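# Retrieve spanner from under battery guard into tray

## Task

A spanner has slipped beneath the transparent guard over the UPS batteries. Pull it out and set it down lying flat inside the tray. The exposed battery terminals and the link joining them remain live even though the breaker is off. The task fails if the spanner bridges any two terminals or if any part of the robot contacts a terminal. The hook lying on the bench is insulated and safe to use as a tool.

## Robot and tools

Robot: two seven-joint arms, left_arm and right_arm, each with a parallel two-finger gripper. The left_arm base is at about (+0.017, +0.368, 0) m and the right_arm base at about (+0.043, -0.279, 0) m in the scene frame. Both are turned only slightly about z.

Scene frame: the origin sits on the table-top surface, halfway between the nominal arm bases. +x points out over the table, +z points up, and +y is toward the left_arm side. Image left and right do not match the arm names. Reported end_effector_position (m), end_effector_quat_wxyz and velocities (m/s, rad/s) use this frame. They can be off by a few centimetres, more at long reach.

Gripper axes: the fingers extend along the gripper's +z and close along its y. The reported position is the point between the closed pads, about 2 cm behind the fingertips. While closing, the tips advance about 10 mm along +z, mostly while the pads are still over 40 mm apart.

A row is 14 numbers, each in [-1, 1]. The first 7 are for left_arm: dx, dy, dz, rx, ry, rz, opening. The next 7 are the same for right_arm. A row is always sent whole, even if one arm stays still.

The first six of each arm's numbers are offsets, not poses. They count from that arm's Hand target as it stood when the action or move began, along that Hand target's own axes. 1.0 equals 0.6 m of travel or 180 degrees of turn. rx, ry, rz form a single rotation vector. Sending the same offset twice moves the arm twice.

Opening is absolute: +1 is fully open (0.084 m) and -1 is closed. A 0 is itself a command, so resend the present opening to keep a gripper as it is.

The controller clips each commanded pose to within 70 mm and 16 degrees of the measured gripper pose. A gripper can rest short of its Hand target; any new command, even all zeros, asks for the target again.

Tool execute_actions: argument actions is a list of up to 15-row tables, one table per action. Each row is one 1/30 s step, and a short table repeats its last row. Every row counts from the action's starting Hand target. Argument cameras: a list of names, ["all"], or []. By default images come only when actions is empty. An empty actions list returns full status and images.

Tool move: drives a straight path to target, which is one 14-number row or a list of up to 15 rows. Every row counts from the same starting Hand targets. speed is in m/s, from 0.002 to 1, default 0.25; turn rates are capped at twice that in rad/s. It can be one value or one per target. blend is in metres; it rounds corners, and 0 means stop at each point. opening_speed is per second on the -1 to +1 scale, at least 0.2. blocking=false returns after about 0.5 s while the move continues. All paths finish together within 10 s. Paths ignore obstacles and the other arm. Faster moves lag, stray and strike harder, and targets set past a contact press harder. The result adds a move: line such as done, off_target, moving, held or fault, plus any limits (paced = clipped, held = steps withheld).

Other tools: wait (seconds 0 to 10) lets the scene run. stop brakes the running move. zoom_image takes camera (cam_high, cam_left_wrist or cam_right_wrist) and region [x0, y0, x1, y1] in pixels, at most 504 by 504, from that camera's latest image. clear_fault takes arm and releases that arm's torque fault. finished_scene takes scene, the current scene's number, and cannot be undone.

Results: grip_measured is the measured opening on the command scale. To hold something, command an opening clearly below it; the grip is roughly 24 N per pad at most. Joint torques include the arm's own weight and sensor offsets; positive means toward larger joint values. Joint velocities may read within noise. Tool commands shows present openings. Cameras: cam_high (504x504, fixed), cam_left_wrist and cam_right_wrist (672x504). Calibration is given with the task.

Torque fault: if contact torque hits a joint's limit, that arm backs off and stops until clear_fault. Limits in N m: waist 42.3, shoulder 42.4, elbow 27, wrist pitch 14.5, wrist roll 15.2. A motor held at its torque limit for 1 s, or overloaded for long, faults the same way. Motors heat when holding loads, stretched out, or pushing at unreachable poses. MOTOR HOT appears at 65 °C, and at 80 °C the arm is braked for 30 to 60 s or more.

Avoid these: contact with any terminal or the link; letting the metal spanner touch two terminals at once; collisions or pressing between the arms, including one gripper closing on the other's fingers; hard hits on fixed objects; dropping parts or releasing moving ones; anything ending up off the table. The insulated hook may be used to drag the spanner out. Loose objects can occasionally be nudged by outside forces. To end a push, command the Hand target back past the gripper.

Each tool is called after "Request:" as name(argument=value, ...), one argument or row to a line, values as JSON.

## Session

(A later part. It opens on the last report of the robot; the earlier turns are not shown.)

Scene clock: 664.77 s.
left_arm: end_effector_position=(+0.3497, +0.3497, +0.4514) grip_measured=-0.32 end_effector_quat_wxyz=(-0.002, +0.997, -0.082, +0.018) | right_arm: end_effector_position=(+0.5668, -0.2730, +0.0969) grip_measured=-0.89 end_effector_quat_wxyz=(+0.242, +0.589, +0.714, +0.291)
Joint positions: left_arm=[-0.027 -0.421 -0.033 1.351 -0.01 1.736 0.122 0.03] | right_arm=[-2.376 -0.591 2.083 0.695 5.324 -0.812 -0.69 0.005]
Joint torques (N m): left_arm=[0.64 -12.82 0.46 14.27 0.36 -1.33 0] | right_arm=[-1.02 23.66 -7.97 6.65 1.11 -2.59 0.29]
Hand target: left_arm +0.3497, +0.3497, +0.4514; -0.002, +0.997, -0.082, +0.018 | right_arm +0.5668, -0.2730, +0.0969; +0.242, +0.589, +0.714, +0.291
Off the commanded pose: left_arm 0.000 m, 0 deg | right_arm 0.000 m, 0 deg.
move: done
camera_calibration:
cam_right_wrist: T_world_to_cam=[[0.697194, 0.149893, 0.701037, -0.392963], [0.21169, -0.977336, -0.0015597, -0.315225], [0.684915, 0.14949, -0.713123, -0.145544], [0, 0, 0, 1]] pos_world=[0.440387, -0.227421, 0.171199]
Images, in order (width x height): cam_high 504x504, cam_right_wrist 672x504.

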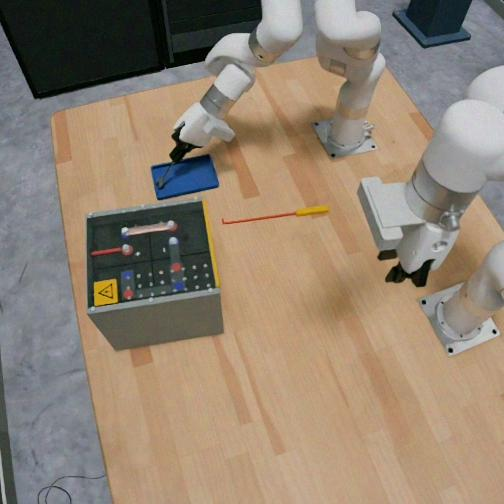

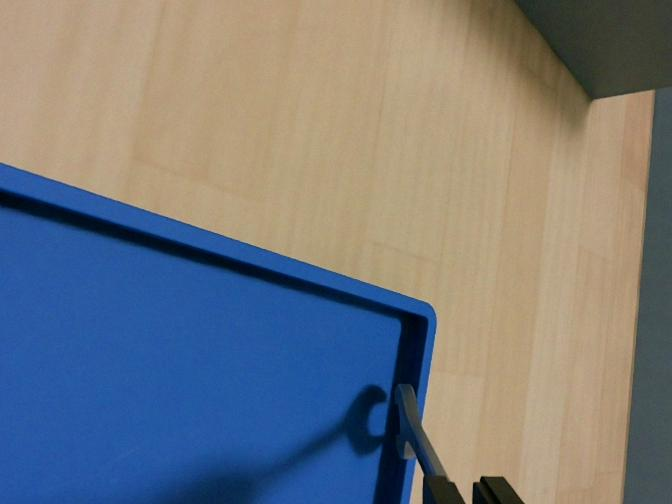

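Request:
move(
  target=[
    [0,0,0,0,0,0,-0.3,0,0.035,-0.036,0,0,0,-1],
    [0,0,0,0,0,0,-0.3,0.0227,-0.051,-0.104,-0.139,0,0,-1],
  ],
  speed=0.12,
  blend=[0.01,0],
  cameras=["cam_high","cam_right_wrist"],
)

Request:
zoom_image(
  camera="cam_high",
  region=[120, 100, 280, 220],
)

Scene clock: 686.70 s.
left_arm: end_effector_position=(+0.3497, +0.3497, +0.4514) grip_measured=-0.32 end_effector_quat_wxyz=(-0.002, +0.997, -0.082, +0.018) | right_arm: end_effector_position=(+0.4998, -0.2719, +0.1200) grip_measured=-0.89 end_effector_quat_wxyz=(+0.364, +0.523, +0.634, +0.438)
Joint positions: left_arm=[-0.027 -0.421 -0.033 1.351 -0.01 1.736 0.122 0.03] | right_arm=[-2.426 -0.864 2.263 0.392 5.953 -1.608 -1.026 0.005]
Joint torques (N m): left_arm=[0.52 -12.9 0.37 13.97 0.41 -1.31 -0.07] | right_arm=[-1.11 22.73 -8.09 1.59 1.01 -3.17 -0.31]
Hand target: left_arm +0.3497, +0.3497, +0.4514; -0.002, +0.997, -0.082, +0.018 | right_arm +0.4998, -0.2719, +0.1200; +0.364, +0.523, +0.634, +0.438
Off the commanded pose: left_arm 0.000 m, 0 deg | right_arm 0.000 m, 0 deg.
move: done
camera_calibration:
cam_right_wrist: T_world_to_cam=[[0.340033, 0.0824542, 0.936792, -0.230755], [0.211383, -0.977359, 0.00929781, -0.301022], [0.916349, 0.19486, -0.349764, -0.230342], [0, 0, 0, 1]] pos_world=[0.353169, -0.230295, 0.138403]
Images, in order (width x height): cam_high 504x504, cam_right_wrist 672x504.

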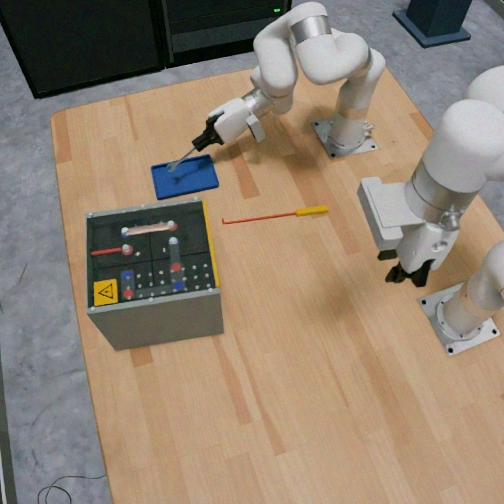

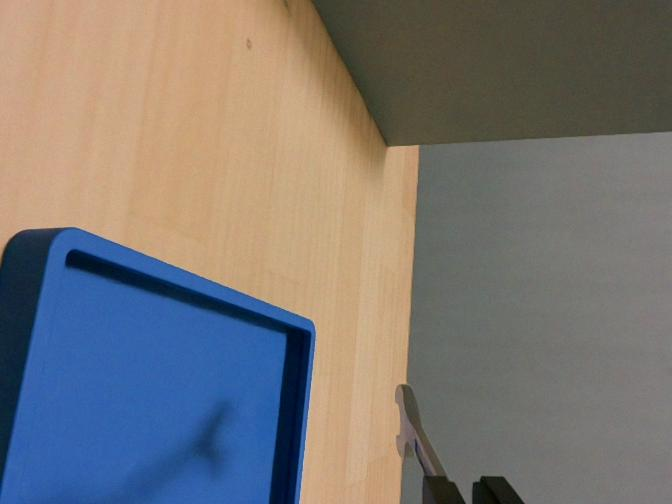

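Scaled by 3.150.

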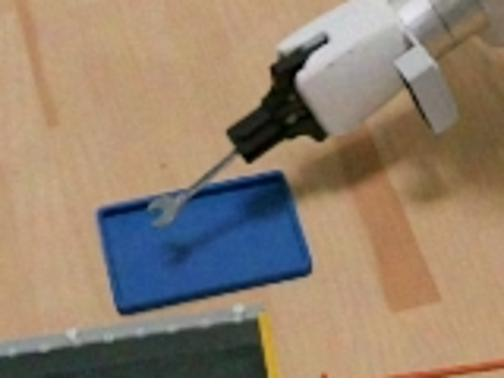

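Request:
move(
  target=[0,0,0,0,0,0,-0.3,0,-0.0877,0.0612,0,0,0,-1],
  speed=0.08,
  cameras=["cam_high","cam_right_wrist"],
)

Request:
zoom_image(
  camera="cam_high",
  region=[120, 120, 240, 210],
)

Scene clock: 697.23 s.
left_arm: end_effector_position=(+0.3497, +0.3497, +0.4514) grip_measured=-0.32 end_effector_quat_wxyz=(-0.002, +0.997, -0.082, +0.018) | right_arm: end_effector_position=(+0.5155, -0.2691, +0.0578) grip_measured=-0.89 end_effector_quat_wxyz=(+0.364, +0.523, +0.634, +0.439)
Joint positions: left_arm=[-0.027 -0.421 -0.033 1.351 -0.01 1.736 0.122 0.03] | right_arm=[-2.524 -1.083 2.439 0.55 6.106 -1.668 -1.007 0.005]
Joint torques (N m): left_arm=[0.88 -12.9 0.36 14.22 0.29 -1.18 -0.12] | right_arm=[-0.92 26.77 -8.81 0.27 1.1 -3.14 0.13]
Hand target: left_arm +0.3497, +0.3497, +0.4514; -0.002, +0.997, -0.082, +0.018 | right_arm +0.5155, -0.2691, +0.0578; +0.364, +0.523, +0.634, +0.438
Off the commanded pose: left_arm 0.000 m, 0 deg | right_arm 0.000 m, 0 deg.
move: done
camera_calibration:
cam_right_wrist: T_world_to_cam=[[0.340033, 0.0824542, 0.936792, -0.178056], [0.211383, -0.977359, 0.00929781, -0.301026], [0.916349, 0.19486, -0.349764, -0.26703], [0, 0, 0, 1]] pos_world=[0.368869, -0.227495, 0.0762032]
Images, in order (width x height): cam_high 504x504, cam_right_wrist 672x504.

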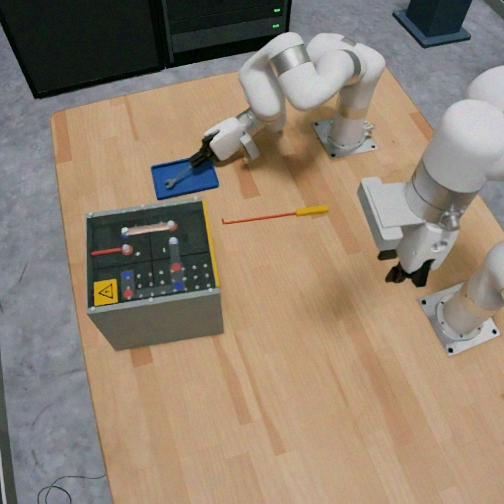

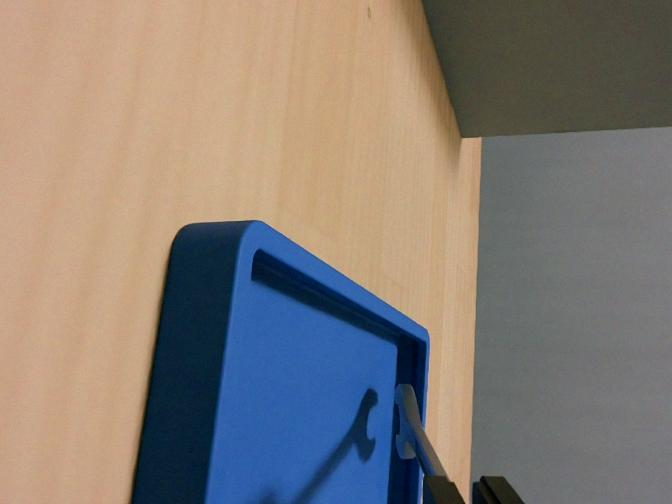

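Scaled by 4.200.

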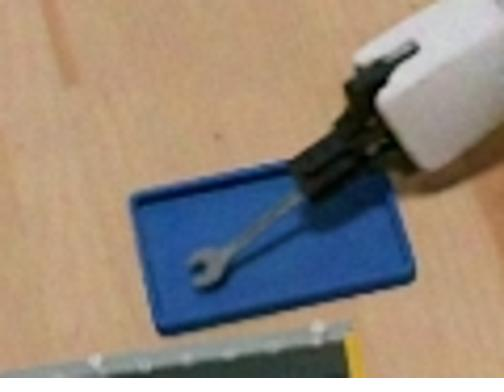

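Request:
move(
  target=[
    [0,0,0,0,0,0,-0.3,0.0057,0,0.0233,0,0,0,-1],
    [0,0,0,0,0,0,-0.3,0.0057,0,0.0233,0,0,0,-0.45],
  ],
  speed=0.06,
  opening_speed=0.3,
  cameras=["cam_high","cam_right_wrist"],
)

Request:
zoom_image(
  camera="cam_high",
  region=[120, 120, 240, 210],
)

Scene clock: 717.07 s.
left_arm: end_effector_position=(+0.3497, +0.3497, +0.4514) grip_measured=-0.32 end_effector_quat_wxyz=(-0.002, +0.997, -0.082, +0.018) | right_arm: end_effector_position=(+0.5277, -0.2629, +0.0536) grip_measured=-0.72 end_effector_quat_wxyz=(+0.364, +0.522, +0.633, +0.440)
Joint positions: left_arm=[-0.027 -0.421 -0.033 1.351 -0.01 1.736 0.122 0.03] | right_arm=[-2.518 -1.088 2.451 0.589 6.123 -1.633 -1.002 0.012]
Joint torques (N m): left_arm=[0.94 -12.72 0.29 14.02 0.31 -1.26 -0.15] | right_arm=[-0.96 -6.35 3.44 -6.26 -2.92 10.74 0.32]
Hand target: left_arm +0.3497, +0.3497, +0.4514; -0.002, +0.997, -0.082, +0.018 | right_arm +0.5278, -0.2633, +0.0529; +0.364, +0.523, +0.634, +0.438
Off the commanded pose: left_arm 0.000 m, 0 deg | right_arm 0.001 m, 0 deg.
move: done
camera_calibration:
cam_right_wrist: T_world_to_cam=[[0.337762, 0.0820294, 0.93765, -0.177689], [0.212809, -0.977054, 0.00881822, -0.298201], [0.916858, 0.196562, -0.347468, -0.280727], [0, 0, 0, 1]] pos_world=[0.380863, -0.221603, 0.0716957]
Images, in order (width x height): cam_high 504x504, cam_right_wrist 672x504.

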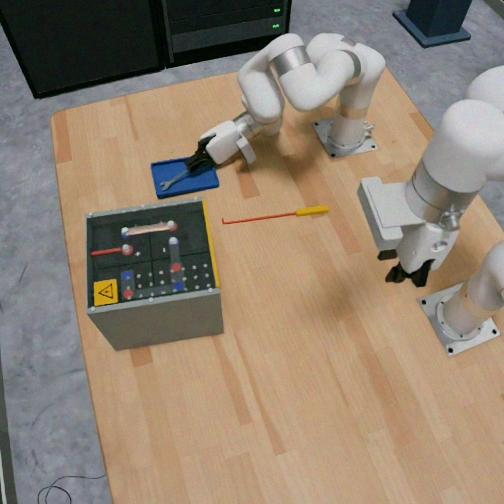

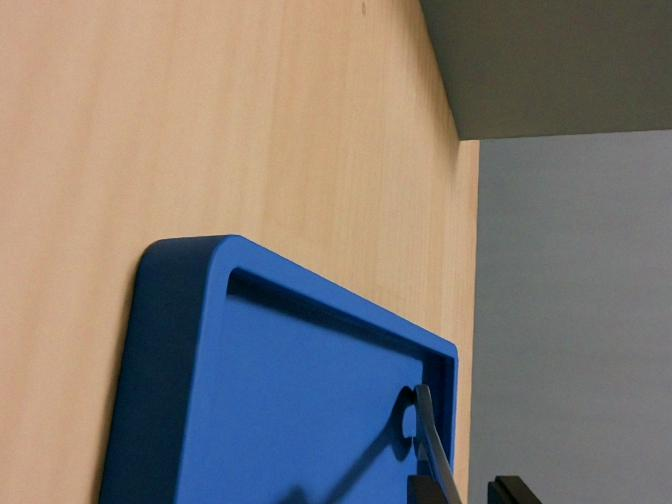

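Scaled by 4.200.

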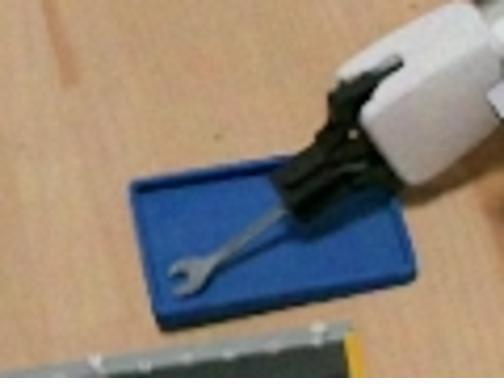

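Request:
move(
  target=[0,0,0,0,0,0,-0.3,0,0.022,-0.008,0,0,0,-0.45],
  speed=0.05,
  cameras=["cam_high","cam_right_wrist"],
)

Request:
zoom_image(
  camera="cam_high",
  region=[120, 120, 240, 210],
)

Request:
zoom_image(
  camera="cam_right_wrist",
  region=[330, 354, 580, 504],
)

Scene clock: 724.90 s.
left_arm: end_effector_position=(+0.3497, +0.3497, +0.4514) grip_measured=-0.32 end_effector_quat_wxyz=(-0.002, +0.997, -0.082, +0.018) | right_arm: end_effector_position=(+0.5279, -0.2632, +0.0669) grip_measured=-0.47 end_effector_quat_wxyz=(+0.364, +0.523, +0.634, +0.438)
Joint positions: left_arm=[-0.027 -0.421 -0.033 1.351 -0.01 1.736 0.122 0.03] | right_arm=[-2.499 -1.04 2.419 0.56 6.093 -1.612 -1.002 0.024]
Joint torques (N m): left_arm=[0.96 -13.04 0.43 14.1 0.39 -1.24 -0.02] | right_arm=[0.66 28.84 -9.26 0.23 0.64 -2.55 -0.26]
Hand target: left_arm +0.3497, +0.3497, +0.4514; -0.002, +0.997, -0.082, +0.018 | right_arm +0.5279, -0.2632, +0.0670; +0.364, +0.523, +0.634, +0.438
Off the commanded pose: left_arm 0.000 m, 0 deg | right_arm 0.000 m, 0 deg.
move: done
camera_calibration:
cam_right_wrist: T_world_to_cam=[[0.34015, 0.0824776, 0.936747, -0.191278], [0.211402, -0.977355, 0.00928902, -0.298047], [0.916301, 0.194871, -0.349884, -0.276218], [0, 0, 0, 1]] pos_world=[0.381169, -0.221695, 0.0853036]
Images, in order (width x height): cam_high 504x504, cam_right_wrist 672x504.

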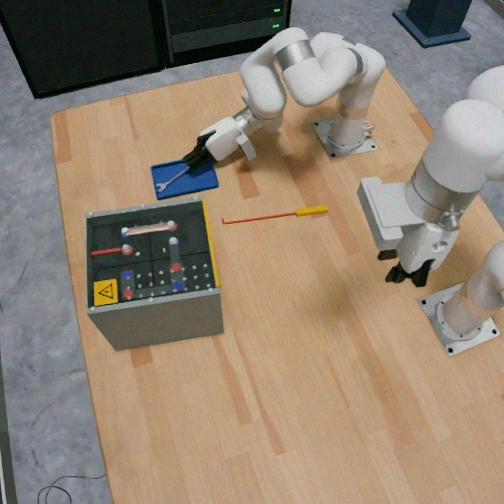

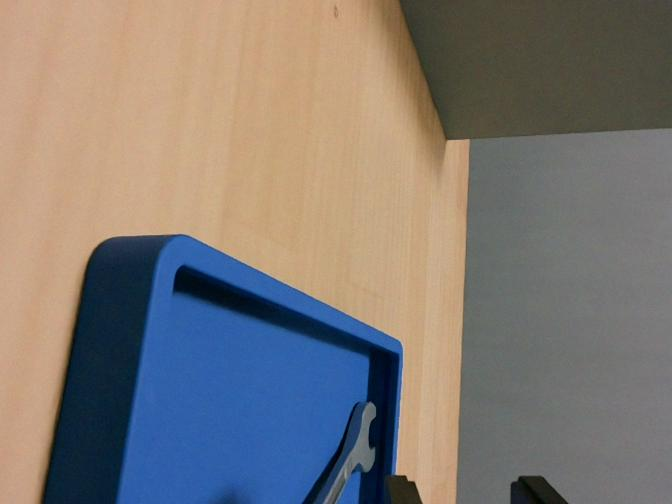

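Scaled by 4.200.

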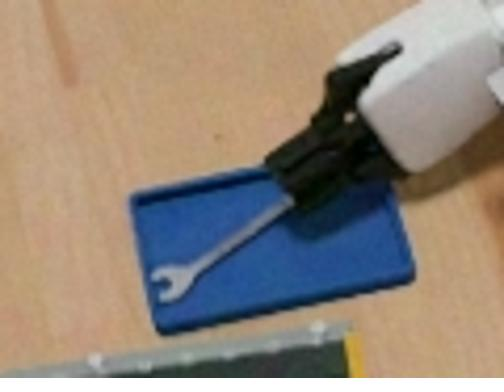

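Scaled by 2.016.

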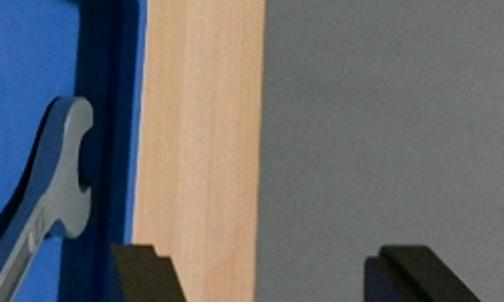

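Request:
move(
  target=[0,0,0,0,0,0,-0.3,0,0.15,-0.2,0,0,0,-0.45],
  speed=0.15,
  cameras=["cam_high","cam_right_wrist"],
)

Request:
zoom_image(
  camera="cam_high",
  region=[120, 120, 240, 210],
)

Scene clock: 732.90 s.
left_arm: end_effector_position=(+0.3497, +0.3497, +0.4514) grip_measured=-0.32 end_effector_quat_wxyz=(-0.002, +0.997, -0.082, +0.018) | right_arm: end_effector_position=(+0.4588, -0.2760, +0.1751) grip_measured=-0.47 end_effector_quat_wxyz=(+0.366, +0.522, +0.630, +0.444)
Joint positions: left_arm=[-0.027 -0.421 -0.033 1.351 -0.01 1.736 0.122 0.03] | right_arm=[-2.292 -0.603 2.024 0.197 5.776 -1.549 -1.124 0.024]
Joint torques (N m): left_arm=[0.59 -12.86 0.27 14 0.62 -1.37 0.02] | right_arm=[-0.95 15.26 -5.73 2.71 0.98 -3.13 0.29]
Hand target: left_arm +0.3497, +0.3497, +0.4514; -0.002, +0.997, -0.082, +0.018 | right_arm +0.4588, -0.2760, +0.1751; +0.366, +0.522, +0.630, +0.444 (not the last commanded pose)
Off the commanded pose: left_arm 0.000 m, 0 deg | right_arm 0.021 m, 1 deg.
move: held (right_arm; a check stopped the path); limits=held
pose unreachable (right arm): on one or more control steps of this call, first in action 0 (counted from 0), this arm could not follow its commanded pose, so it was not sent that pose on those steps. It may still have moved: this result reports where it is.
cause: moving toward the commanded pose would bring two parts of the arm too close to each other (joints 3 (upper arm roll) to 5 (forearm roll) lie between them).
camera_calibration:
cam_right_wrist: T_world_to_cam=[[0.329385, 0.0757238, 0.941154, -0.265712], [0.211749, -0.977314, 0.00452504, -0.296195], [0.920145, 0.197798, -0.337947, -0.175622], [0, 0, 0, 1]] pos_world=[0.311839, -0.234616, 0.192066]
Images, in order (width x height): cam_high 504x504, cam_right_wrist 672x504.

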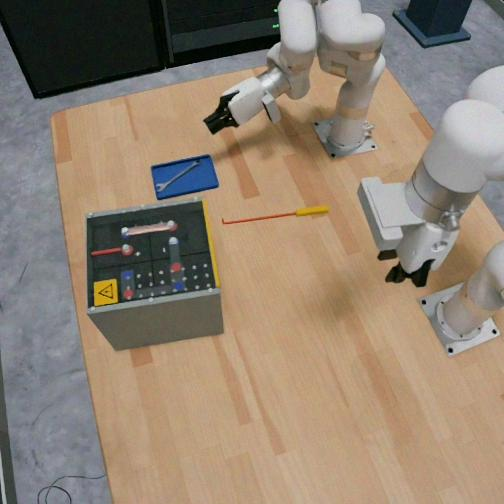

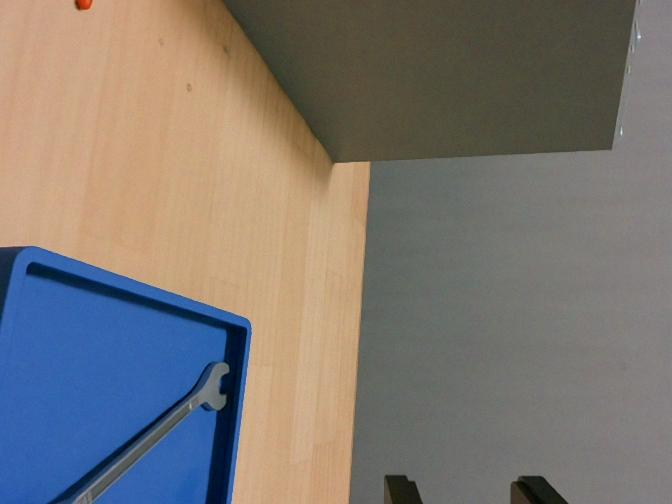

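Scaled by 4.200.

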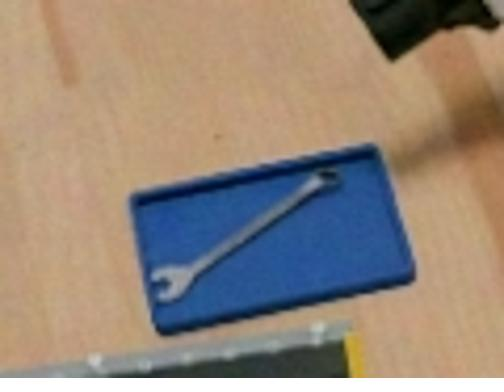

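Request:
zoom_image(
  camera="cam_high",
  region=[150, 150, 220, 200],
)

Request:
zoom_image(
  camera="cam_right_wrist",
  region=[40, 340, 260, 504],
)

Scaled by 7.200.

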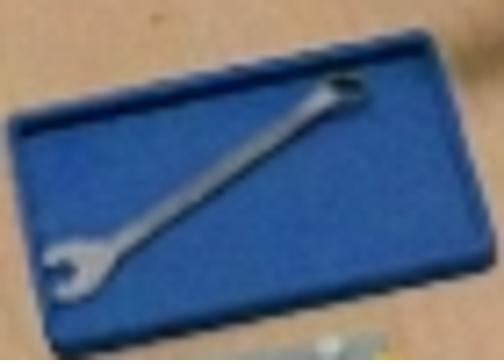

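Scaled by 2.291.

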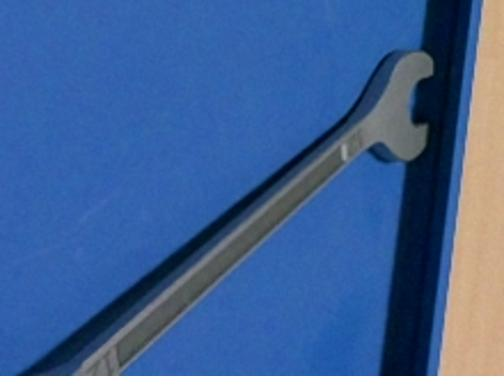

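Request:
finished_scene(
  scene=2,
)

The scene is finished: the task was done.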